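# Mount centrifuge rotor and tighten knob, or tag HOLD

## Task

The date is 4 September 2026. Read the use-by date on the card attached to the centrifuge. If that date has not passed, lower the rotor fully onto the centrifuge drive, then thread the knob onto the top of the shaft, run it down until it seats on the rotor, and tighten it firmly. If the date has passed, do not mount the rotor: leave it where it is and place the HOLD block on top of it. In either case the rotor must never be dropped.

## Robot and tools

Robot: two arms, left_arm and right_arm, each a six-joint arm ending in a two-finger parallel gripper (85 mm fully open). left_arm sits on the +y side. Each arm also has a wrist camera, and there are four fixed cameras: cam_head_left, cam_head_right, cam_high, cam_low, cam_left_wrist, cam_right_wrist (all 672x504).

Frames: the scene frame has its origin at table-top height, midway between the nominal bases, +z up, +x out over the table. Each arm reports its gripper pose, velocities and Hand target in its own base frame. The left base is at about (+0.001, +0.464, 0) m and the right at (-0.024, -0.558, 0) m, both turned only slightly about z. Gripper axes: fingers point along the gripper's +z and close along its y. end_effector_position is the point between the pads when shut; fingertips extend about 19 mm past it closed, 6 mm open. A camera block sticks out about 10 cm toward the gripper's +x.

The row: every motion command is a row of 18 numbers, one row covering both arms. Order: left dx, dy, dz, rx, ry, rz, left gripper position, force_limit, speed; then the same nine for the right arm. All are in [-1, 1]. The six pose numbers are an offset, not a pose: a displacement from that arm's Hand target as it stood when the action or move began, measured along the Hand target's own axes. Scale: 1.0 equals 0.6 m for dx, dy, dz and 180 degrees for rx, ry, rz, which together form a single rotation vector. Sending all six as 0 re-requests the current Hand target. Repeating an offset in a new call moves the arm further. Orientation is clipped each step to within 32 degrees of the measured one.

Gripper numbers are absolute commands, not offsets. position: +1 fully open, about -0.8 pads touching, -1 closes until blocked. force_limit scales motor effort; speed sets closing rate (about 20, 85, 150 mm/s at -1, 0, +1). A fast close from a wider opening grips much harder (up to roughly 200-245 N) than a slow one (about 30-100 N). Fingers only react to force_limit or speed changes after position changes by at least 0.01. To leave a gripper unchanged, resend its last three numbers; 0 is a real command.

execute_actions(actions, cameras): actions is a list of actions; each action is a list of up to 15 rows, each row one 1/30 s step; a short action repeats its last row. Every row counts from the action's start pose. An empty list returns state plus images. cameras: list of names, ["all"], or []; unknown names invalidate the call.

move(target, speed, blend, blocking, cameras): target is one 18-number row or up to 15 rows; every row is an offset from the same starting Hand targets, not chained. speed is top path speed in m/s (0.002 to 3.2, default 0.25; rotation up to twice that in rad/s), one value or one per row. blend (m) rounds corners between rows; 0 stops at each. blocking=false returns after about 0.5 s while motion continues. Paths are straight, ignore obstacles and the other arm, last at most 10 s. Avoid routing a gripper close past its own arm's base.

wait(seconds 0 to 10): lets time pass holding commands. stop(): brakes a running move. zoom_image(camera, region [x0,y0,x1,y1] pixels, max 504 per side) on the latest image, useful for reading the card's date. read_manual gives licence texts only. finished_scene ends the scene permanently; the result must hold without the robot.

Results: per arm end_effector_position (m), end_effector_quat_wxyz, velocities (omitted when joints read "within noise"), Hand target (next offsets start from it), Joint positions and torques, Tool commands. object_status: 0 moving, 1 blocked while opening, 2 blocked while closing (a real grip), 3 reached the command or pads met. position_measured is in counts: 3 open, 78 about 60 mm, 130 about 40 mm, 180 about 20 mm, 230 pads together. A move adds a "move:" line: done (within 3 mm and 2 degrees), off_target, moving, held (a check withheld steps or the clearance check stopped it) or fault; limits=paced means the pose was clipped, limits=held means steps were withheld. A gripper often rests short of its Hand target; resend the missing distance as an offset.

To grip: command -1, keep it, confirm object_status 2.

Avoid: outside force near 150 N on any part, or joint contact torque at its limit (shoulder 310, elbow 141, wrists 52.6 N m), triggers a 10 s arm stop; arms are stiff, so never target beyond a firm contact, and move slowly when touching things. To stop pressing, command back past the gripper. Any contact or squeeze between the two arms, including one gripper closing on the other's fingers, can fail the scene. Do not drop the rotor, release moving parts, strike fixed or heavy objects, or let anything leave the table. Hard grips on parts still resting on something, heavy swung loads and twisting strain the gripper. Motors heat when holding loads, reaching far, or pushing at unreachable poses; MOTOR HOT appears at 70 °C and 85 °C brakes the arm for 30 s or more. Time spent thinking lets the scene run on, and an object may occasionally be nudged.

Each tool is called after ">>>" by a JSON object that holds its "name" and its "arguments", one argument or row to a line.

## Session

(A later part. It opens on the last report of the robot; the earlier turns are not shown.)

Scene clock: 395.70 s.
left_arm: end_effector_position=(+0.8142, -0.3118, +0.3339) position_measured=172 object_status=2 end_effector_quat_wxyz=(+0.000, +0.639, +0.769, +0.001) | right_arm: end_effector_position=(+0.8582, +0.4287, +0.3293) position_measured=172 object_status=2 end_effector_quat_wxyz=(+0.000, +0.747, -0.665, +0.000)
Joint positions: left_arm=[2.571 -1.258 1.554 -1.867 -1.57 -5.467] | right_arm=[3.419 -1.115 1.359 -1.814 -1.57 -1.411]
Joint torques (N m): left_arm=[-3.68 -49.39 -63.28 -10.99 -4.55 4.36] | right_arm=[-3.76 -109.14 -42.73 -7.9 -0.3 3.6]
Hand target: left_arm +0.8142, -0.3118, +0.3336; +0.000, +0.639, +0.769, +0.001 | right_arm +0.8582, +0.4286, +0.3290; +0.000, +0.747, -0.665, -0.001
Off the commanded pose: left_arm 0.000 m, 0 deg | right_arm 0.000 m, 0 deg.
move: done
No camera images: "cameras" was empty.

>>> {"name": "move", "arguments": {
  "target": [
    [0,0,0,0,0,0,-1,1,-1,0,0,0,0,0,0,0.3,1,-0.8],
    [0,0,0,0,0,0,-1,1,-1,0,0,-0.33,0,0,0,0.3,1,-0.8],
    [0,0,0,0,0,0,-1,1,-1,0.343,0.6407,-0.2,0,0,0,0.3,1,-0.8],
    [0,0,0,0,0,0,-1,1,-1,0.343,0.6407,-0.035,0,0,0,0.3,1,-0.8]
  ],
  "speed": [0.05,0.3,0.4,0.3],
  "blend": [0,0.05,0.06,0],
  "cameras": ["cam_right_wrist","cam_head_left","cam_left_wrist"]
}}

Scene clock: 403.13 s.
left_arm: end_effector_position=(+0.8142, -0.3118, +0.3336) position_measured=172 object_status=2 end_effector_quat_wxyz=(+0.000, +0.639, +0.769, +0.001) | right_arm: end_effector_position=(+0.5005, +0.1794, +0.3507) position_measured=91 object_status=3 end_effector_quat_wxyz=(+0.000, +0.747, -0.665, -0.001)
Joint positions: left_arm=[2.571 -1.258 1.554 -1.867 -1.57 -5.467] | right_arm=[3.145 -1.843 2.121 -1.848 -1.571 -1.684]
Joint torques (N m): left_arm=[-8.65 -68.31 -73.13 -2.44 2.36 -0.23] | right_arm=[-8.6 -14.32 -35.27 -4.58 2.66 -3.81]
Hand target: left_arm +0.8142, -0.3118, +0.3336; +0.000, +0.639, +0.769, +0.001 | right_arm +0.5005, +0.1794, +0.3505; +0.000, +0.747, -0.665, -0.001
Off the commanded pose: left_arm 0.000 m, 0 deg | right_arm 0.000 m, 0 deg.
move: done; blend cut to 0.0495 m at target 3
Images, in order (width x height): cam_head_left 672x504, cam_left_wrist 672x504, cam_right_wrist 672x504.

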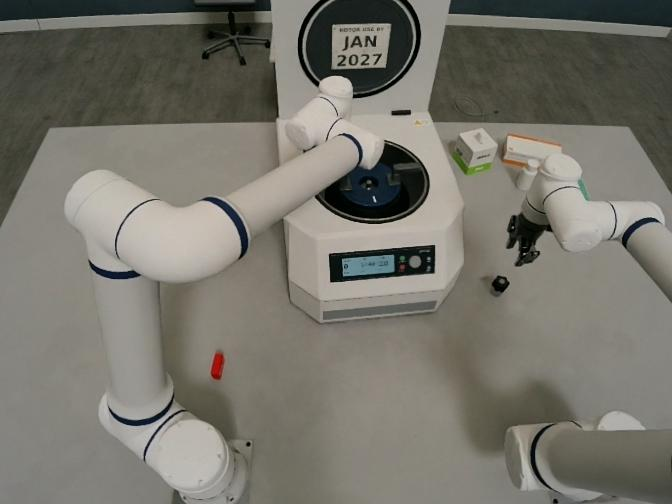

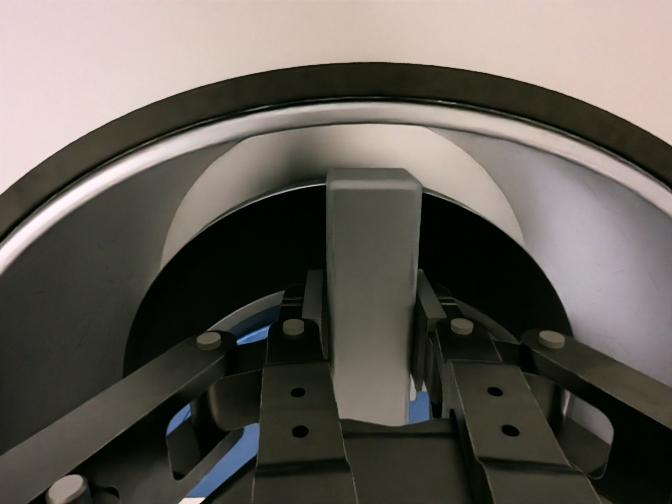

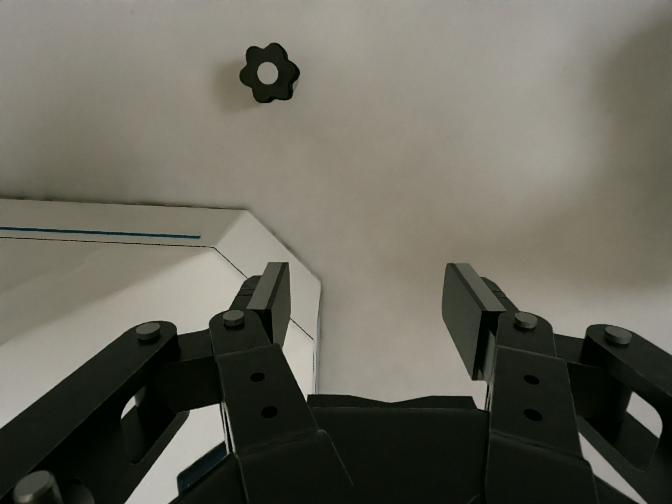

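>>> {"name": "move", "arguments": {
  "target": [0,0,0,0,0,0,-1,1,-1,0.1483,-0.1333,0.1675,0,0,0,0.9,1,0],
  "speed": 0.2,
  "cameras": ["cam_right_wrist","cam_head_left"]
}}

Scene clock: 407.87 s.
left_arm: end_effector_position=(+0.8142, -0.3118, +0.3336) position_measured=172 object_status=2 end_effector_quat_wxyz=(+0.000, +0.639, +0.769, +0.001) | right_arm: end_effector_position=(+0.5900, +0.1004, +0.2500) position_measured=16 object_status=3 end_effector_quat_wxyz=(+0.000, +0.747, -0.665, -0.001)
Joint positions: left_arm=[2.571 -1.258 1.554 -1.867 -1.57 -5.467] | right_arm=[3.009 -1.643 2.153 -2.079 -1.571 -1.82]
Joint torques (N m): left_arm=[-2.48 -67.94 -73.37 -4.06 2.28 -0.61] | right_arm=[-6.63 -36.54 -43.52 -3.68 2.8 -3.48]
Hand target: left_arm +0.8142, -0.3118, +0.3336; +0.000, +0.639, +0.769, +0.001 | right_arm +0.5902, +0.1004, +0.2499; +0.000, +0.747, -0.665, -0.001
Off the commanded pose: left_arm 0.000 m, 0 deg | right_arm 0.000 m, 0 deg.
move: done
Images, in order (width x height): cam_head_left 672x504, cam_right_wrist 672x504.

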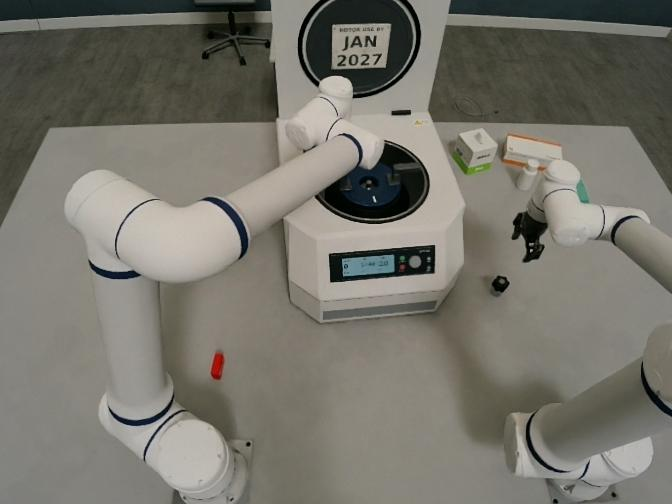

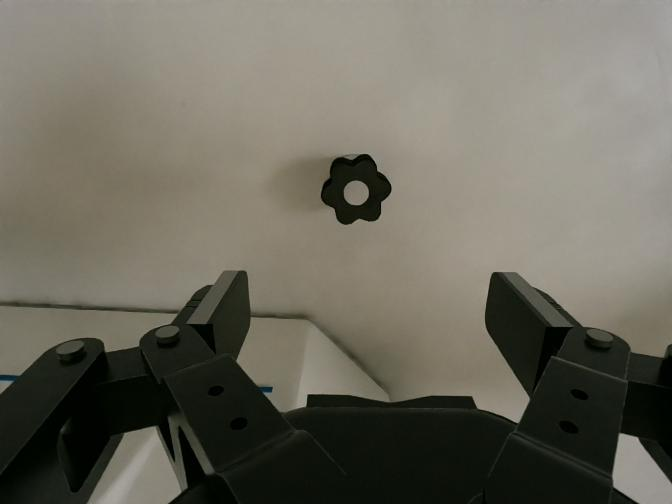

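>>> {"name": "zoom_image", "arguments": {
  "camera": "cam_right_wrist",
  "region": [296, 142, 416, 242]
}}

>>> {"name": "zoom_image", "arguments": {
  "camera": "cam_head_left",
  "region": [470, 260, 530, 310]
}}

Scaled by 4.200 from the camera's 672x504 image, which has a finer 960x720 frame.

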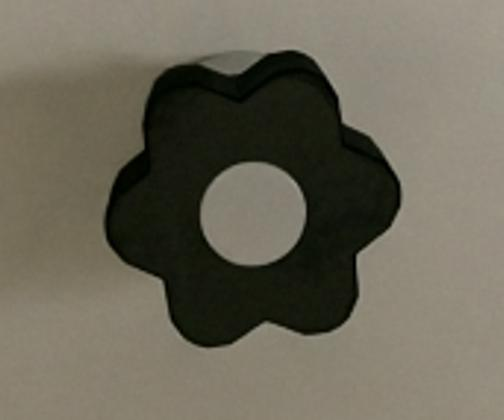

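Scaled by 8.400 from the camera's 672x504 image, which has a finer 960x720 frame.

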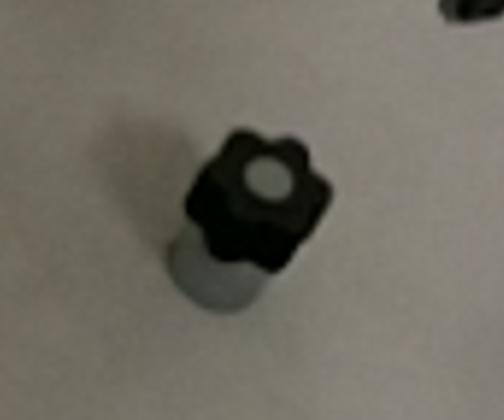

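>>> {"name": "wait", "arguments": {
  "seconds": 0,
  "cameras": ["cam_low","cam_high","cam_head_right"]
}}

Scene clock: 424.13 s.
left_arm: end_effector_position=(+0.8142, -0.3118, +0.3336) position_measured=172 object_status=2 end_effector_quat_wxyz=(+0.000, +0.639, +0.769, +0.001) | right_arm: end_effector_position=(+0.5902, +0.1004, +0.2499) position_measured=16 object_status=3 end_effector_quat_wxyz=(+0.000, +0.747, -0.665, -0.001)
Joint positions: left_arm=[2.571 -1.258 1.554 -1.867 -1.57 -5.467] | right_arm=[3.009 -1.643 2.153 -2.079 -1.571 -1.82]
Joint torques (N m): left_arm=[-5.64 -68.76 -73.04 -3.86 2.29 -0.45] | right_arm=[-7.58 -34.25 -43.8 -3.88 2.64 -3.44]
Hand target: left_arm +0.8142, -0.3118, +0.3336; +0.000, +0.639, +0.769, +0.001 | right_arm +0.5902, +0.1004, +0.2499; +0.000, +0.747, -0.665, -0.001
Tool commands: left_gripper/position=-1.0 left_gripper/force_limit=+1.0 left_gripper/speed=-1.0 right_gripper/position=+0.9 right_gripper/force_limit=+1.0 right_gripper/speed=+0.0
Off the commanded pose: left_arm 0.000 m, 0 deg | right_arm 0.000 m, 0 deg.
Images, in order (width x height): cam_head_right 672x504, cam_high 672x504, cam_low 672x504.

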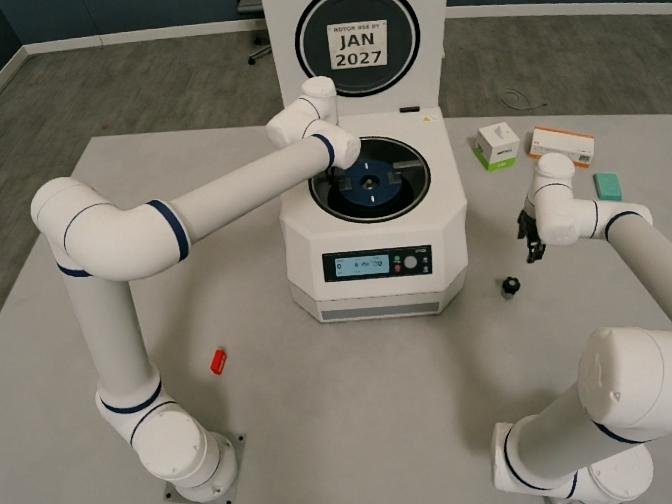

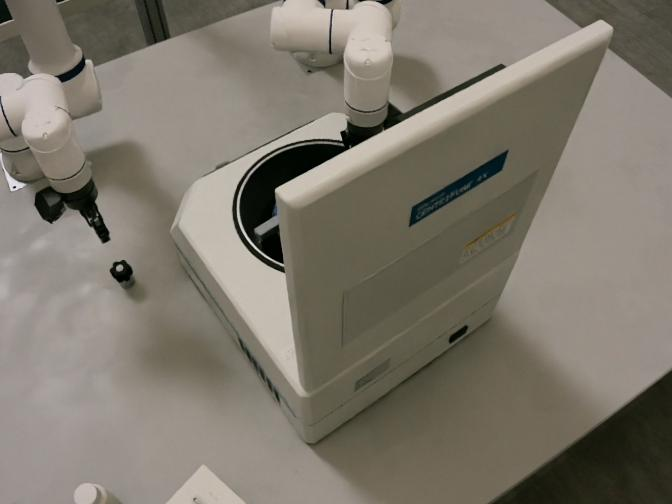

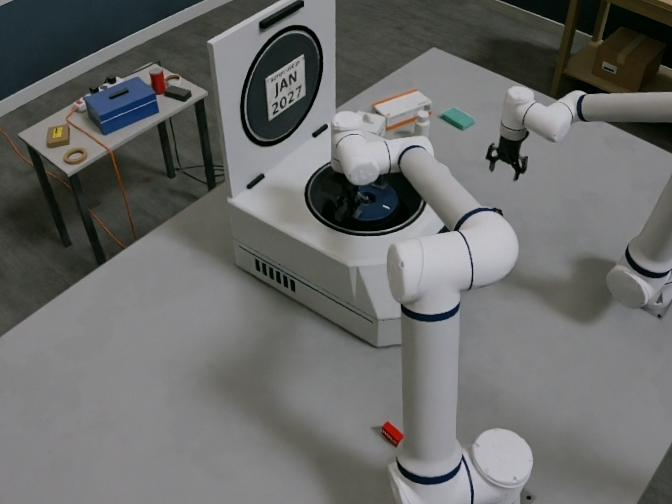

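>>> {"name": "zoom_image", "arguments": {
  "camera": "cam_high",
  "region": [92, 246, 152, 306]
}}

>>> {"name": "zoom_image", "arguments": {
  "camera": "cam_head_right",
  "region": [485, 260, 535, 310]
}}

>>> {"name": "zoom_image", "arguments": {
  "camera": "cam_head_right",
  "region": [310, 130, 440, 230]
}}

Scaled by 8.400 from the camera's 672x504 image, which has a finer 960x720 frame.

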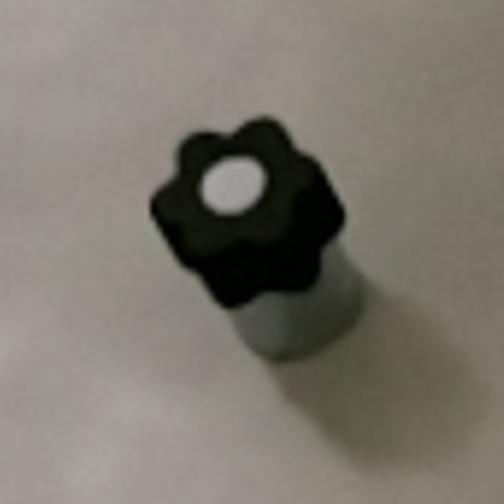

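Scaled by 10.080 from the camera's 672x504 image, which has a finer 960x720 frame.

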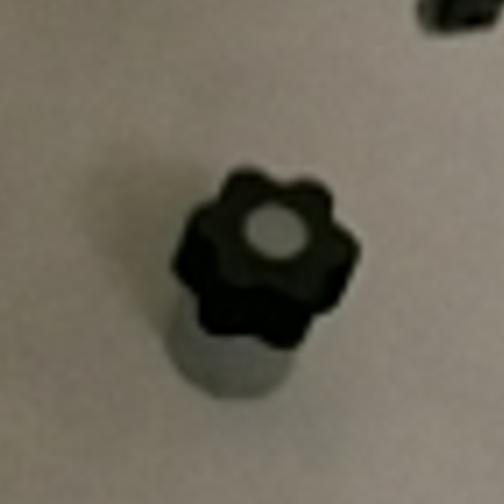

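Scaled by 3.877 from the camera's 672x504 image, which has a finer 960x720 frame.

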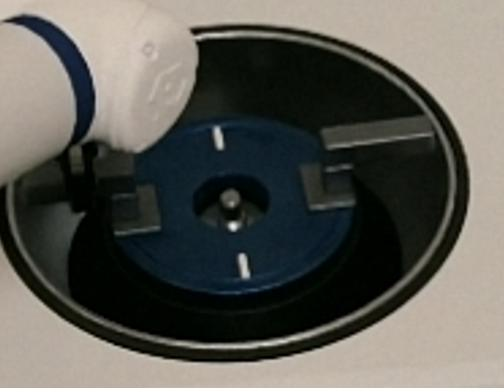

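>>> {"name": "move", "arguments": {
  "target": [
    [0,0,0,0,0,0,0.1,1,-0.8,0,0,0,0,0,0,0.9,1,0],
    [0.0425,0,-0.0017,0,-0.1667,0,0.1,1,-0.8,-0.0052,0.0022,0.2,0,0,0.1356,0.9,1,0]
  ],
  "speed": [0.05, 0.12],
  "cameras": ["cam_left_wrist","cam_right_wrist","cam_head_right"]
}}

Scene clock: 436.20 s.
left_arm: end_effector_position=(+0.8095, -0.2867, +0.3348) position_measured=117 object_status=3 end_effector_quat_wxyz=(+0.199, +0.618, +0.743, -0.165) | right_arm: end_effector_position=(+0.5883, +0.1033, +0.1300) position_measured=16 object_status=3 end_effector_quat_wxyz=(-0.001, -0.590, +0.807, +0.000)
Joint positions: left_arm=[2.728 -1.32 1.773 -2.338 -1.996 -5.378] | right_arm=[3.014 -1.499 2.272 -2.342 -1.571 -1.39]
Joint torques (N m): left_arm=[14.42 -44.09 -54.4 -7.56 -3.85 3.01] | right_arm=[12.17 -45.52 -26.34 -4.18 -1.18 2.96]
Hand target: left_arm +0.8095, -0.2867, +0.3346; +0.199, +0.618, +0.743, -0.165 | right_arm +0.5883, +0.1033, +0.1299; -0.001, -0.590, +0.808, +0.000
Off the commanded pose: left_arm 0.000 m, 0 deg | right_arm 0.000 m, 0 deg.
move: done
Images, in order (width x height): cam_head_right 672x504, cam_left_wrist 672x504, cam_right_wrist 672x504.

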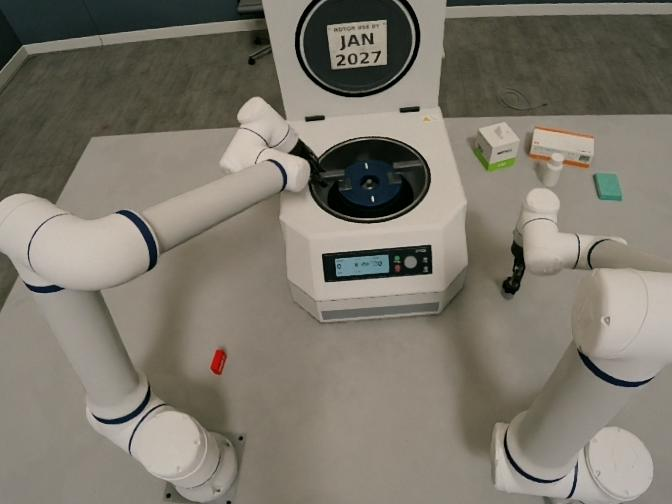

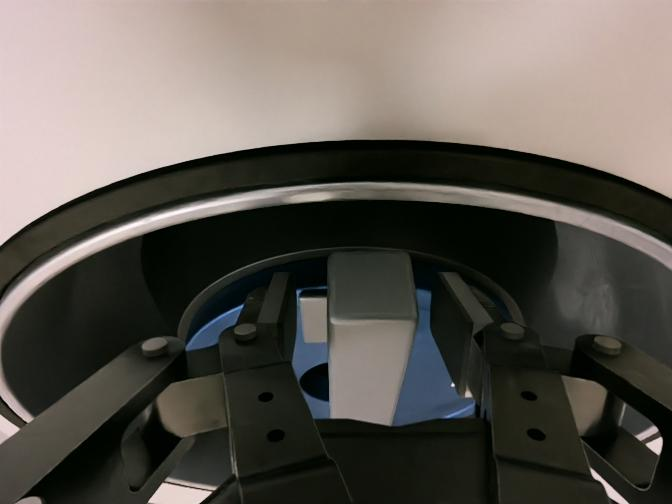

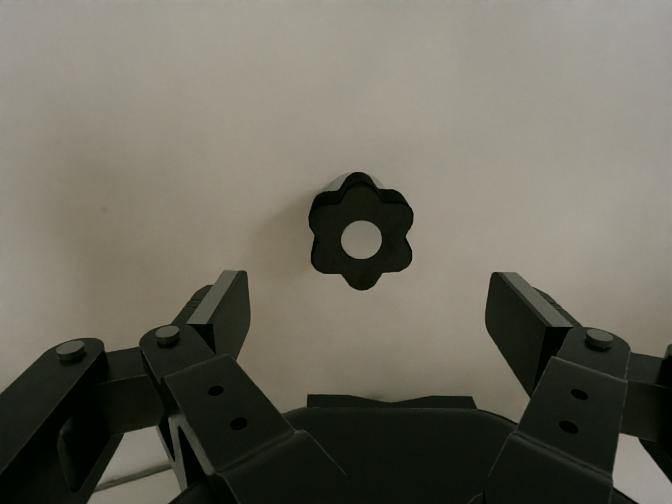

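>>> {"name": "move", "arguments": {
  "target": [
    [0,0,0,0,0,0,-1,1,-1,-0.0027,0.0008,0.1,0,0,0,0.9,1,0],
    [0,0,0,0,0,0,-1,1,-1,-0.0027,0.0008,0.128,0,0,0,0.9,1,0]
  ],
  "speed": [0.1,0.04],
  "cameras": ["cam_left_wrist","cam_right_wrist"]
}}

Scene clock: 440.70 s.
left_arm: end_effector_position=(+0.8096, -0.2867, +0.3346) position_measured=172 object_status=2 end_effector_quat_wxyz=(+0.199, +0.618, +0.743, -0.165) | right_arm: end_effector_position=(+0.5883, +0.1050, +0.0533) position_measured=16 object_status=3 end_effector_quat_wxyz=(-0.001, -0.590, +0.808, +0.000)
Joint positions: left_arm=[2.728 -1.32 1.773 -2.338 -1.996 -5.378] | right_arm=[3.017 -1.372 2.323 -2.52 -1.571 -1.387]
Joint torques (N m): left_arm=[-7.72 -44.72 -55.86 -2.56 -2.82 1.62] | right_arm=[4.78 -49.48 -21.2 -4.55 -0.04 2.07]
Hand target: left_arm +0.8095, -0.2867, +0.3346; +0.199, +0.618, +0.743, -0.165 | right_arm +0.5883, +0.1050, +0.0531; -0.001, -0.590, +0.808, +0.000
Off the commanded pose: left_arm 0.000 m, 0 deg | right_arm 0.000 m, 0 deg.
move: done
Images, in order (width x height): cam_left_wrist 672x504, cam_right_wrist 672x504.

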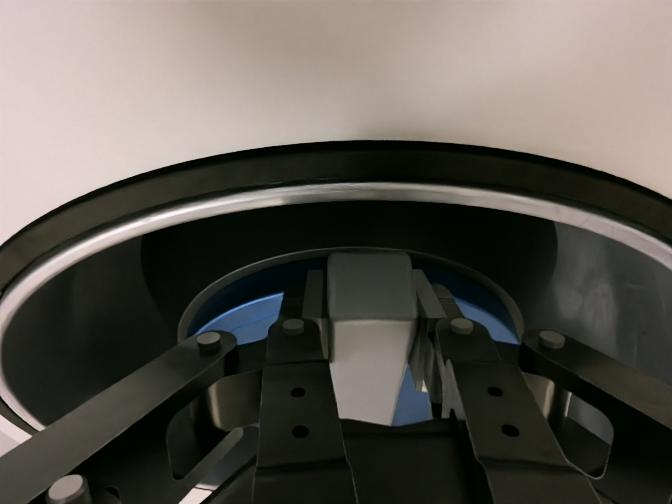

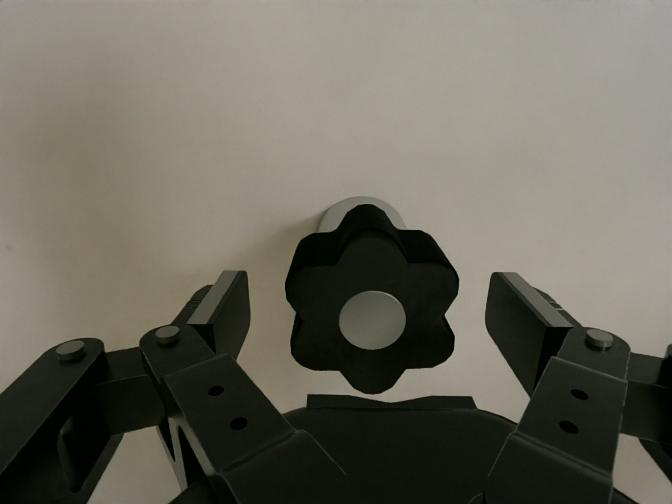

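>>> {"name": "zoom_image", "arguments": {
  "camera": "cam_right_wrist",
  "region": [270, 180, 480, 410]
}}

Scaled by 2.191 from the camera's 672x504 image, which has a finer 960x720 frame.

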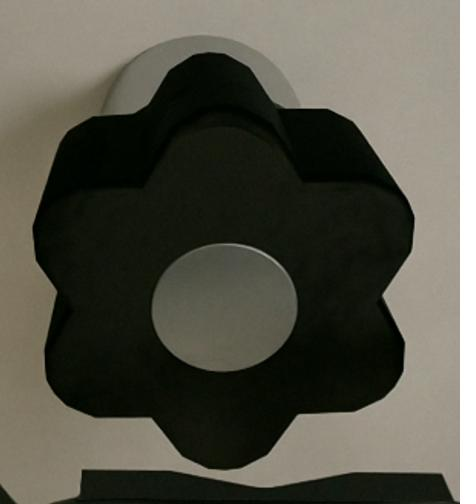

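>>> {"name": "move", "arguments": {
  "target": [
    [0,0,0,0,0,0,-1,1,-1,0.005,0,-0.005,0,0,0,0.9,1,0],
    [0,0,0,0,0,0,-1,1,-1,0.005,0,-0.005,0,0,0,-1,-0.5,-1]
  ],
  "speed": 0.03,
  "cameras": ["cam_right_wrist"]
}}

Scene clock: 458.40 s.
left_arm: end_effector_position=(+0.8095, -0.2867, +0.3346) position_measured=172 object_status=2 end_effector_quat_wxyz=(+0.199, +0.618, +0.743, -0.165) | right_arm: end_effector_position=(+0.5874, +0.1021, +0.0561) position_measured=108 object_status=0 end_effector_quat_wxyz=(-0.001, -0.590, +0.808, +0.000)
Joint positions: left_arm=[2.728 -1.32 1.773 -2.338 -1.996 -5.378] | right_arm=[3.011 -1.379 2.324 -2.515 -1.571 -1.392]
Joint torques (N m): left_arm=[-13.44 -44.16 -58.25 -2.78 0.96 -1.16] | right_arm=[-8.44 -76.43 -20.62 0.68 -1 -3.72]
Hand target: left_arm +0.8095, -0.2867, +0.3346; +0.199, +0.618, +0.743, -0.165 | right_arm +0.5874, +0.1021, +0.0561; -0.001, -0.590, +0.808, +0.000
Off the commanded pose: left_arm 0.000 m, 0 deg | right_arm 0.000 m, 0 deg.
move: done
Images, in order (width x height): cam_right_wrist 672x504.

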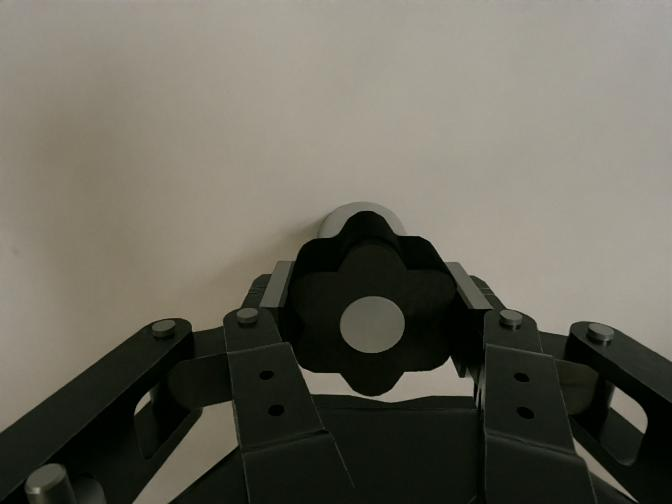

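>>> {"name": "move", "arguments": {
  "target": [
    [0,0,0,0,0,0,-1,1,-1,0,0,0,0,0,0,-1,-0.5,-1],
    [0,0,0,0,0,0,-1,1,-1,0,0,-0.2,0,0,0,-1,-0.5,-1]
  ],
  "speed": [0.03,0.1],
  "cameras": ["cam_right_wrist","cam_head_right"]
}}

Scene clock: 460.80 s.
left_arm: end_effector_position=(+0.8095, -0.2867, +0.3346) position_measured=172 object_status=2 end_effector_quat_wxyz=(+0.199, +0.618, +0.743, -0.165) | right_arm: end_effector_position=(+0.5875, +0.1021, +0.1759) position_measured=108 object_status=2 end_effector_quat_wxyz=(-0.001, -0.590, +0.808, +0.000)
Joint positions: left_arm=[2.728 -1.32 1.773 -2.338 -1.996 -5.378] | right_arm=[3.012 -1.565 2.234 -2.239 -1.571 -1.392]
Joint torques (N m): left_arm=[-11.71 -45.4 -60.59 -2.75 1.31 -1] | right_arm=[-6.35 -82.86 -42.82 -0.02 -0.76 -3.02]
Hand target: left_arm +0.8095, -0.2867, +0.3346; +0.199, +0.618, +0.743, -0.165 | right_arm +0.5875, +0.1021, +0.1761; -0.001, -0.590, +0.808, +0.000
Off the commanded pose: left_arm 0.000 m, 0 deg | right_arm 0.000 m, 0 deg.
move: done
Images, in order (width x height): cam_head_right 672x504, cam_right_wrist 672x504.

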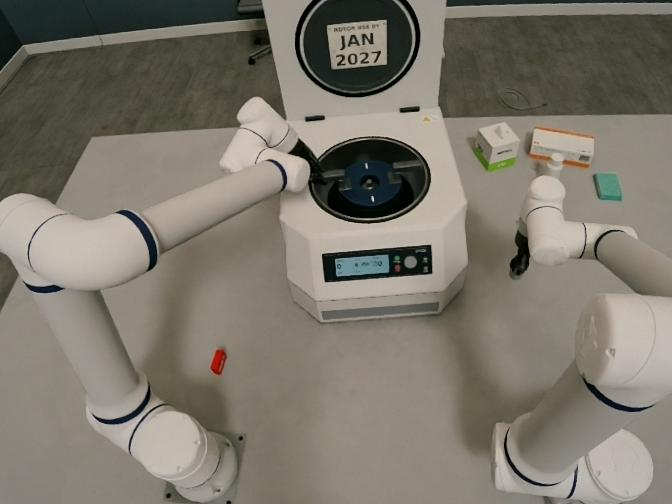

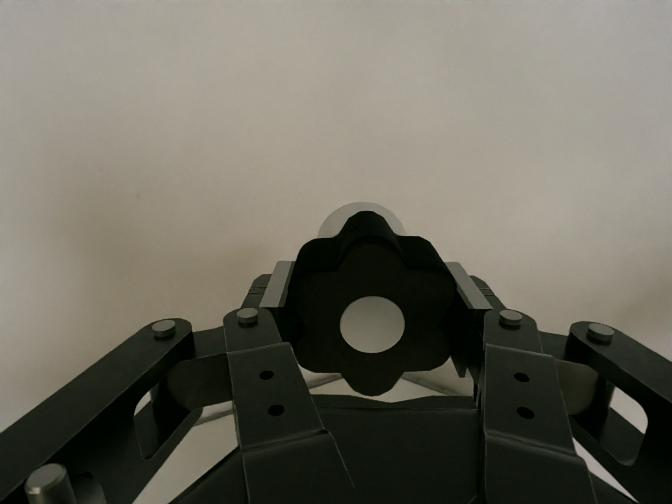

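>>> {"name": "move", "arguments": {
  "target": [
    [0,0,0,0,0,0,-1,1,-1,0,0,-0.40,0,0,0,-1,-0.5,-1],
    [0,0,0,0,0,0,-1,1,-1,-0.45,-0.07,-0.4732,0,0,-0.45,-1,-0.5,-1],
    [0,0,0,0,0,0,-1,1,-1,-0.7563,-0.1158,-0.4732,0,0,-0.8039,-1,-0.5,-1]
  ],
  "speed": [0.4,0.6,0.5],
  "blend": [0.05,0.05,0],
  "cameras": ["cam_right_wrist","cam_head_right","cam_low"]
}}

Scene clock: 470.23 s.
left_arm: end_effector_position=(+0.8095, -0.2867, +0.3346) position_measured=172 object_status=2 end_effector_quat_wxyz=(+0.199, +0.618, +0.743, -0.165) | right_arm: end_effector_position=(+0.7921, +0.5132, +0.4598) position_measured=108 object_status=2 end_effector_quat_wxyz=(+0.000, +0.948, +0.317, -0.001)
Joint positions: left_arm=[2.728 -1.32 1.773 -2.338 -1.996 -5.378] | right_arm=[3.527 -1.172 1.211 -1.609 -1.57 -3.401]
Joint torques (N m): left_arm=[-11.02 -43.55 -62.92 -2.67 0.81 -1.04] | right_arm=[11.18 -109.1 -51.91 0.68 3.21 -3.24]
Hand target: left_arm +0.8095, -0.2867, +0.3346; +0.199, +0.618, +0.743, -0.165 | right_arm +0.7921, +0.5133, +0.4598; +0.000, +0.948, +0.317, -0.001
Off the commanded pose: left_arm 0.000 m, 0 deg | right_arm 0.000 m, 0 deg.
move: done
Images, in order (width x height): cam_head_right 672x504, cam_low 672x504, cam_right_wrist 672x504.

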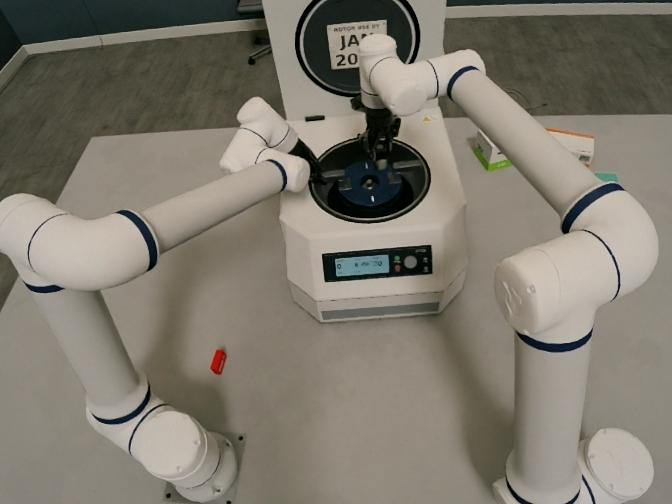

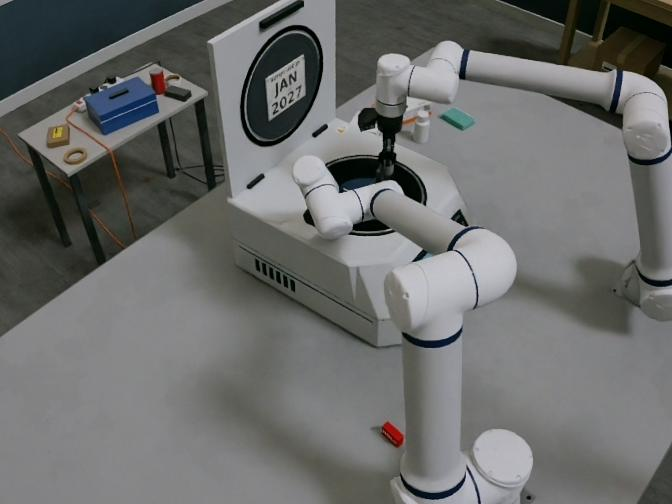

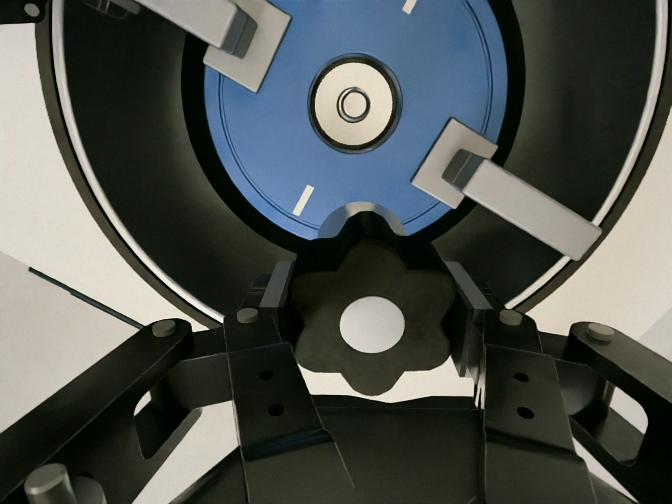

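Excellent view. Zoom on the shaft.

>>> {"name": "zoom_image", "arguments": {
  "camera": "cam_right_wrist",
  "region": [294, 44, 414, 164]
}}

Scaled by 4.200 from the camera's 672x504 image, which has a finer 960x720 frame.

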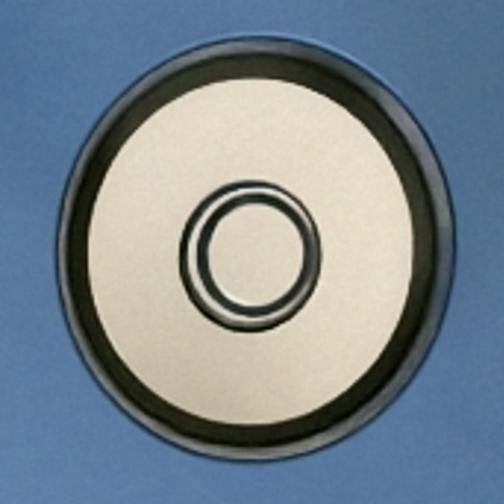

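>>> {"name": "move", "arguments": {
  "target": [
    [0,0,0,0,0,0,-1,1,-1,0.0992,-0.0008,0,0,0,0,-1,-0.5,-1],
    [0,0,0,0,0,0,-1,1,-1,0.0992,-0.0008,0.17,0,0,0,-1,-0.5,-1],
    [0,0,0,0,0,0,-1,1,-1,0.0992,-0.0008,0.194,0,0,0,-1,-0.5,-1]
  ],
  "speed": [0.1,0.1,0.02],
  "cameras": ["cam_right_wrist","cam_head_right","cam_head_left"]
}}

Scene clock: 477.93 s.
left_arm: end_effector_position=(+0.8095, -0.2867, +0.3346) position_measured=172 object_status=2 end_effector_quat_wxyz=(+0.199, +0.618, +0.743, -0.165) | right_arm: end_effector_position=(+0.8392, +0.5495, +0.3435) position_measured=108 object_status=2 end_effector_quat_wxyz=(+0.000, +0.948, +0.317, -0.001)
Joint positions: left_arm=[2.728 -1.32 1.773 -2.338 -1.996 -5.378] | right_arm=[3.543 -1.046 1.229 -1.753 -1.57 -3.386]
Joint torques (N m): left_arm=[-11.88 -43.41 -67.02 -2.56 0.84 -1.03] | right_arm=[10.03 -123.1 -37.63 -4.75 2.11 2.86]
Hand target: left_arm +0.8095, -0.2867, +0.3346; +0.199, +0.618, +0.743, -0.165 | right_arm +0.8392, +0.5495, +0.3433; +0.000, +0.948, +0.317, -0.001
Off the commanded pose: left_arm 0.000 m, 0 deg | right_arm 0.000 m, 0 deg.
move: done
Images, in order (width x height): cam_head_left 672x504, cam_head_right 672x504, cam_right_wrist 672x504.

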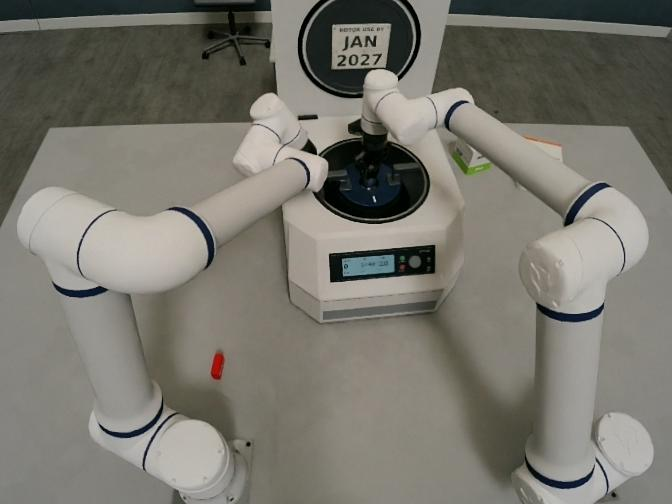

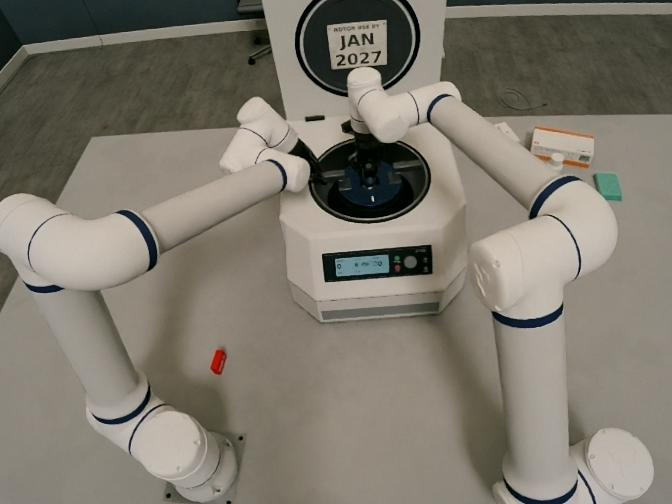

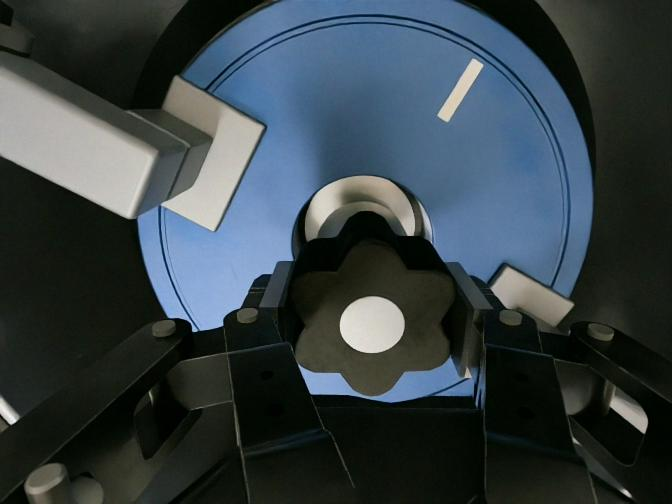

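>>> {"name": "move", "arguments": {
  "target": [0,0,0,0,0,0,-1,1,-1,0,0,0.0033,0,0,0,-1,-0.5,-1],
  "speed": 0.02,
  "cameras": []
}}

>>> {"name": "move", "arguments": {
  "target": [0,0,0,0,0,0,-1,1,-1,0,0,0.0033,0,0,0,-1,-0.5,-1],
  "speed": 0.02,
  "cameras": []
}}

>>> {"name": "move", "arguments": {
  "target": [0,0,0,0,0,0,-1,1,-1,0,0,0.0033,0,0,0,-1,-0.5,-1],
  "speed": 0.02,
  "cameras": []
}}

Scene clock: 479.77 s.
left_arm: end_effector_position=(+0.8095, -0.2867, +0.3346) position_measured=172 object_status=2 end_effector_quat_wxyz=(+0.199, +0.618, +0.743, -0.165) | right_arm: end_effector_position=(+0.8392, +0.5495, +0.3414) position_measured=108 object_status=2 end_effector_quat_wxyz=(+0.000, +0.948, +0.317, -0.001)
Joint positions: left_arm=[2.728 -1.32 1.773 -2.338 -1.996 -5.378] | right_arm=[3.543 -1.045 1.232 -1.756 -1.57 -3.386]
Joint torques (N m): left_arm=[-12.63 -46.38 -67.6 -2.58 1 -0.99] | right_arm=[10.46 -121.4 -37.72 -4.11 1.98 2.67]
Hand target: left_arm +0.8095, -0.2867, +0.3346; +0.199, +0.618, +0.743, -0.165 | right_arm +0.8392, +0.5495, +0.3413; +0.000, +0.948, +0.317, -0.001
Off the commanded pose: left_arm 0.000 m, 0 deg | right_arm 0.000 m, 0 deg.
move: done
No camera images: "cameras" was empty.

Scene clock: 480.47 s.
left_arm: end_effector_position=(+0.8095, -0.2867, +0.3346) position_measured=172 object_status=2 end_effector_quat_wxyz=(+0.199, +0.618, +0.743, -0.165) | right_arm: end_effector_position=(+0.8392, +0.5495, +0.3394) position_measured=108 object_status=2 end_effector_quat_wxyz=(+0.000, +0.948, +0.317, -0.001)
Joint positions: left_arm=[2.728 -1.32 1.773 -2.338 -1.996 -5.378] | right_arm=[3.543 -1.045 1.234 -1.759 -1.57 -3.386]
Joint torques (N m): left_arm=[-12.64 -45.81 -68 -2.84 1.02 -0.87] | right_arm=[11.35 -123.46 -38.55 -4.6 1.77 2.66]
Hand target: left_arm +0.8095, -0.2867, +0.3346; +0.199, +0.618, +0.743, -0.165 | right_arm +0.8392, +0.5495, +0.3393; +0.000, +0.948, +0.317, -0.001
Off the commanded pose: left_arm 0.000 m, 0 deg | right_arm 0.000 m, 0 deg.
move: done
No camera images: "cameras" was empty.

Scene clock: 481.17 s.
left_arm: end_effector_position=(+0.8095, -0.2867, +0.3346) position_measured=172 object_status=2 end_effector_quat_wxyz=(+0.199, +0.618, +0.743, -0.165) | right_arm: end_effector_position=(+0.8392, +0.5495, +0.3375) position_measured=108 object_status=2 end_effector_quat_wxyz=(+0.000, +0.948, +0.317, -0.001)
Joint positions: left_arm=[2.728 -1.32 1.773 -2.338 -1.996 -5.378] | right_arm=[3.543 -1.044 1.237 -1.762 -1.57 -3.386]
Joint torques (N m): left_arm=[-12.83 -45.98 -68.12 -2.73 1.14 -1.01] | right_arm=[11.07 -124.52 -37.46 -4.66 2.08 2.64]
Hand target: left_arm +0.8095, -0.2867, +0.3346; +0.199, +0.618, +0.743, -0.165 | right_arm +0.8392, +0.5495, +0.3374; +0.000, +0.948, +0.317, -0.001
Off the commanded pose: left_arm 0.000 m, 0 deg | right_arm 0.000 m, 0 deg.
move: done
No camera images: "cameras" was empty.

>>> {"name": "move", "arguments": {
  "target": [0,0,0,0,0,0,-1,1,-1,0,0,0.0042,0,0,0,-1,-0.5,-1],
  "speed": 0.02,
  "cameras": []
}}

>>> {"name": "move", "arguments": {
  "target": [0,0,0,0,0,0,-1,1,-1,0,0,0.0033,0,0,0,-1,-0.5,-1],
  "speed": 0.02,
  "cameras": []
}}

>>> {"name": "move", "arguments": {
  "target": [0,0,0,0,0,0,-1,1,-1,0,0,0.0033,0,0,0,-1,-0.5,-1],
  "speed": 0.02,
  "cameras": []
}}

>>> {"name": "move", "arguments": {
  "target": [0,0,0,0,0,0,-1,1,-1,0,0,0.0033,0,0,0,-1,-0.5,-1],
  "speed": 0.02,
  "cameras": ["cam_right_wrist"]
}}

Scene clock: 484.83 s.
left_arm: end_effector_position=(+0.8095, -0.2867, +0.3346) position_measured=172 object_status=2 end_effector_quat_wxyz=(+0.199, +0.618, +0.743, -0.165) | right_arm: end_effector_position=(+0.8392, +0.5495, +0.3350) position_measured=108 object_status=2 end_effector_quat_wxyz=(+0.000, +0.948, +0.317, -0.001)
Joint positions: left_arm=[2.728 -1.32 1.773 -2.338 -1.996 -5.378] | right_arm=[3.543 -1.043 1.24 -1.766 -1.57 -3.386]
Joint torques (N m): left_arm=[-14.8 -46.46 -68.68 -2.81 0.82 -0.96] | right_arm=[11.19 -122.2 -37.34 -4.67 2.16 2.76]
Hand target: left_arm +0.8095, -0.2867, +0.3346; +0.199, +0.618, +0.743, -0.165 | right_arm +0.8392, +0.5495, +0.3348; +0.000, +0.948, +0.317, -0.001
Off the commanded pose: left_arm 0.000 m, 0 deg | right_arm 0.000 m, 0 deg.
move: done
No camera images: "cameras" was empty.

Scene clock: 485.53 s.
left_arm: end_effector_position=(+0.8095, -0.2867, +0.3346) position_measured=172 object_status=2 end_effector_quat_wxyz=(+0.199, +0.618, +0.743, -0.165) | right_arm: end_effector_position=(+0.8392, +0.5495, +0.3330) position_measured=108 object_status=2 end_effector_quat_wxyz=(+0.000, +0.948, +0.317, -0.001)
Joint positions: left_arm=[2.728 -1.32 1.773 -2.338 -1.996 -5.378] | right_arm=[3.543 -1.043 1.243 -1.77 -1.57 -3.386]
Joint torques (N m): left_arm=[-13.2 -44.99 -69.05 -2.58 1.27 -0.87] | right_arm=[11.61 -121.17 -36.1 -3.38 1.99 2.69]
Hand target: left_arm +0.8095, -0.2867, +0.3346; +0.199, +0.618, +0.743, -0.165 | right_arm +0.8392, +0.5495, +0.3329; +0.000, +0.948, +0.317, -0.001
Off the commanded pose: left_arm 0.000 m, 0 deg | right_arm 0.000 m, 0 deg.
move: done
No camera images: "cameras" was empty.

Scene clock: 486.23 s.
left_arm: end_effector_position=(+0.8095, -0.2867, +0.3346) position_measured=172 object_status=2 end_effector_quat_wxyz=(+0.199, +0.618, +0.743, -0.165) | right_arm: end_effector_position=(+0.8392, +0.5495, +0.3310) position_measured=108 object_status=2 end_effector_quat_wxyz=(+0.000, +0.948, +0.317, -0.001)
Joint positions: left_arm=[2.728 -1.32 1.773 -2.338 -1.996 -5.378] | right_arm=[3.543 -1.042 1.245 -1.773 -1.57 -3.386]
Joint torques (N m): left_arm=[-13.48 -45.63 -68.66 -2.87 0.68 -0.76] | right_arm=[11.39 -120.76 -35.38 -3.4 2.01 2.65]
Hand target: left_arm +0.8095, -0.2867, +0.3346; +0.199, +0.618, +0.743, -0.165 | right_arm +0.8392, +0.5495, +0.3309; +0.000, +0.948, +0.317, -0.001
Off the commanded pose: left_arm 0.000 m, 0 deg | right_arm 0.000 m, 0 deg.
move: done
No camera images: "cameras" was empty.

Scene clock: 486.93 s.
left_arm: end_effector_position=(+0.8095, -0.2867, +0.3346) position_measured=172 object_status=2 end_effector_quat_wxyz=(+0.199, +0.618, +0.743, -0.165) | right_arm: end_effector_position=(+0.8392, +0.5495, +0.3290) position_measured=108 object_status=2 end_effector_quat_wxyz=(+0.000, +0.948, +0.317, -0.001)
Joint positions: left_arm=[2.728 -1.32 1.773 -2.338 -1.996 -5.378] | right_arm=[3.543 -1.041 1.248 -1.776 -1.57 -3.386]
Joint torques (N m): left_arm=[-11.77 -45.37 -69.03 -2.72 0.99 -0.84] | right_arm=[11.48 -120.97 -35.89 -3.59 2.11 2.98]
Hand target: left_arm +0.8095, -0.2867, +0.3346; +0.199, +0.618, +0.743, -0.165 | right_arm +0.8392, +0.5495, +0.3289; +0.000, +0.948, +0.317, -0.001
Off the commanded pose: left_arm 0.000 m, 0 deg | right_arm 0.000 m, 0 deg.
move: done
Images, in order (width x height): cam_right_wrist 672x504.

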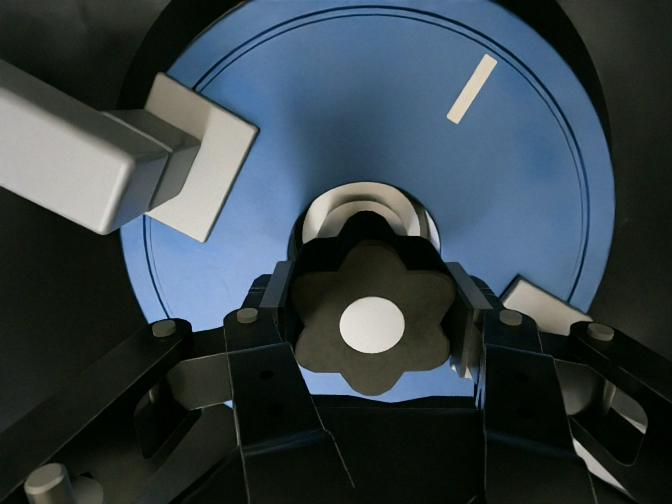

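>>> {"name": "move", "arguments": {
  "target": [0,0,0,0,0,0,-1,1,-1,0,0,0.0033,0,0,0,-1,-0.5,-1],
  "speed": 0.02,
  "cameras": []
}}

>>> {"name": "move", "arguments": {
  "target": [0,0,0,0,0,0,-1,1,-1,0,0,0.0033,0,0,0,-1,-0.5,-1],
  "speed": 0.02,
  "cameras": []
}}

>>> {"name": "move", "arguments": {
  "target": [0,0,0,0,0,0,-1,1,-1,0,0,0.0033,0,0,0,-1,-0.5,-1],
  "speed": 0.02,
  "cameras": []
}}

>>> {"name": "move", "arguments": {
  "target": [0,0,0,0,0,0,-1,1,-1,0,0,0.0033,0,0,0,-1,-0.5,-1],
  "speed": 0.02,
  "cameras": []
}}

Scene clock: 488.53 s.
left_arm: end_effector_position=(+0.8095, -0.2867, +0.3346) position_measured=172 object_status=2 end_effector_quat_wxyz=(+0.199, +0.618, +0.743, -0.165) | right_arm: end_effector_position=(+0.8392, +0.5495, +0.3270) position_measured=108 object_status=2 end_effector_quat_wxyz=(+0.000, +0.948, +0.317, -0.001)
Joint positions: left_arm=[2.728 -1.32 1.773 -2.338 -1.996 -5.378] | right_arm=[3.543 -1.041 1.25 -1.779 -1.57 -3.386]
Joint torques (N m): left_arm=[-13.35 -46.06 -67.89 -2.79 0.69 -0.69] | right_arm=[11.51 -122.14 -36.31 -3.53 1.92 2.54]
Hand target: left_arm +0.8095, -0.2867, +0.3346; +0.199, +0.618, +0.743, -0.165 | right_arm +0.8392, +0.5495, +0.3269; +0.000, +0.948, +0.317, -0.001
Off the commanded pose: left_arm 0.000 m, 0 deg | right_arm 0.000 m, 0 deg.
move: done
No camera images: "cameras" was empty.

Scene clock: 489.23 s.
left_arm: end_effector_position=(+0.8095, -0.2867, +0.3346) position_measured=172 object_status=2 end_effector_quat_wxyz=(+0.199, +0.618, +0.743, -0.165) | right_arm: end_effector_position=(+0.8392, +0.5495, +0.3250) position_measured=108 object_status=2 end_effector_quat_wxyz=(+0.000, +0.948, +0.317, -0.001)
Joint positions: left_arm=[2.728 -1.32 1.773 -2.338 -1.996 -5.378] | right_arm=[3.543 -1.04 1.252 -1.782 -1.57 -3.386]
Joint torques (N m): left_arm=[-13.78 -46.54 -67.41 -2.69 0.67 -0.67] | right_arm=[12.48 -120.33 -34.08 -3.54 1.93 2.65]
Hand target: left_arm +0.8095, -0.2867, +0.3346; +0.199, +0.618, +0.743, -0.165 | right_arm +0.8392, +0.5495, +0.3249; +0.000, +0.948, +0.317, -0.001
Off the commanded pose: left_arm 0.000 m, 0 deg | right_arm 0.000 m, 0 deg.
move: done
No camera images: "cameras" was empty.

Scene clock: 489.93 s.
left_arm: end_effector_position=(+0.8095, -0.2867, +0.3346) position_measured=172 object_status=2 end_effector_quat_wxyz=(+0.199, +0.618, +0.743, -0.165) | right_arm: end_effector_position=(+0.8392, +0.5495, +0.3232) position_measured=108 object_status=2 end_effector_quat_wxyz=(+0.000, +0.948, +0.317, -0.001)
Joint positions: left_arm=[2.728 -1.32 1.773 -2.338 -1.996 -5.378] | right_arm=[3.543 -1.039 1.255 -1.785 -1.57 -3.386]
Joint torques (N m): left_arm=[-14.06 -45.67 -68.13 -2.69 1.1 -0.58] | right_arm=[6.41 -98.97 -26.79 -2.57 2.18 2.44]
Hand target: left_arm +0.8095, -0.2867, +0.3346; +0.199, +0.618, +0.743, -0.165 | right_arm +0.8392, +0.5495, +0.3230; +0.000, +0.948, +0.317, -0.001
Off the commanded pose: left_arm 0.000 m, 0 deg | right_arm 0.000 m, 0 deg.
move: done
No camera images: "cameras" was empty.

Scene clock: 490.83 s.
left_arm: end_effector_position=(+0.8095, -0.2867, +0.3346) position_measured=172 object_status=2 end_effector_quat_wxyz=(+0.199, +0.618, +0.743, -0.165) | right_arm: end_effector_position=(+0.8392, +0.5495, +0.3209) position_measured=109 object_status=0 end_effector_quat_wxyz=(+0.000, +0.948, +0.317, -0.001)
Joint positions: left_arm=[2.728 -1.32 1.773 -2.338 -1.996 -5.378] | right_arm=[3.543 -1.038 1.257 -1.789 -1.57 -3.386]
Joint torques (N m): left_arm=[-12.12 -46.86 -67.67 -3.75 1.16 -0.87] | right_arm=[0.79 -155.81 -35.13 -3.74 2.09 2.68]
Hand target: left_arm +0.8095, -0.2867, +0.3346; +0.199, +0.618, +0.743, -0.165 | right_arm +0.8392, +0.5495, +0.3210; +0.000, +0.948, +0.317, -0.001
Off the commanded pose: left_arm 0.000 m, 0 deg | right_arm 0.000 m, 0 deg.
move: done
No camera images: "cameras" was empty.

>>> {"name": "wait", "arguments": {
  "seconds": 0.2,
  "cameras": ["cam_right_wrist"]
}}

Scene clock: 491.63 s.
left_arm: end_effector_position=(+0.8095, -0.2867, +0.3346) position_measured=172 object_status=2 end_effector_quat_wxyz=(+0.199, +0.618, +0.743, -0.165) | right_arm: end_effector_position=(+0.8391, +0.5495, +0.3210) position_measured=109 object_status=2 end_effector_quat_wxyz=(+0.000, +0.948, +0.317, -0.001)
Joint positions: left_arm=[2.728 -1.32 1.773 -2.338 -1.996 -5.378] | right_arm=[3.543 -1.038 1.257 -1.789 -1.57 -3.386]
Joint torques (N m): left_arm=[-12.71 -44.57 -67.6 -4.86 0.89 -0.62] | right_arm=[-3.92 -158.7 -36.65 -4.25 2.03 2.58]
Hand target: left_arm +0.8095, -0.2867, +0.3346; +0.199, +0.618, +0.743, -0.165 | right_arm +0.8392, +0.5495, +0.3210; +0.000, +0.948, +0.317, -0.001
Tool commands: left_gripper/position=-1.0 left_gripper/force_limit=+1.0 left_gripper/speed=-1.0 right_gripper/position=-1.0 right_gripper/force_limit=-0.5 right_gripper/speed=-1.0
Off the commanded pose: left_arm 0.000 m, 0 deg | right_arm 0.000 m, 0 deg.
wait: 0.20 s; at rest from the start
Images, in order (width x height): cam_right_wrist 672x504.

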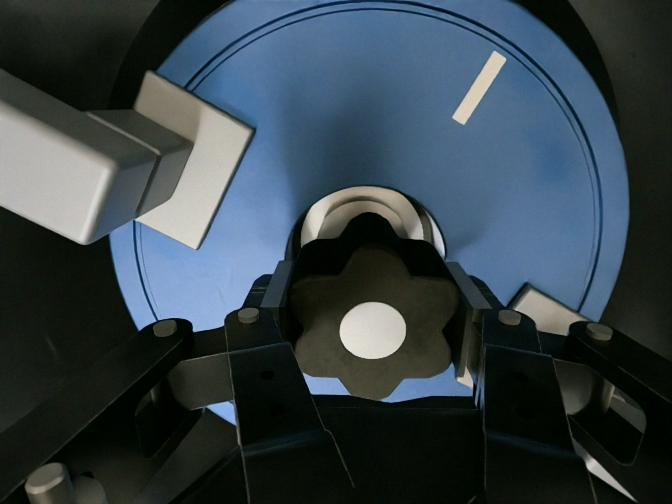

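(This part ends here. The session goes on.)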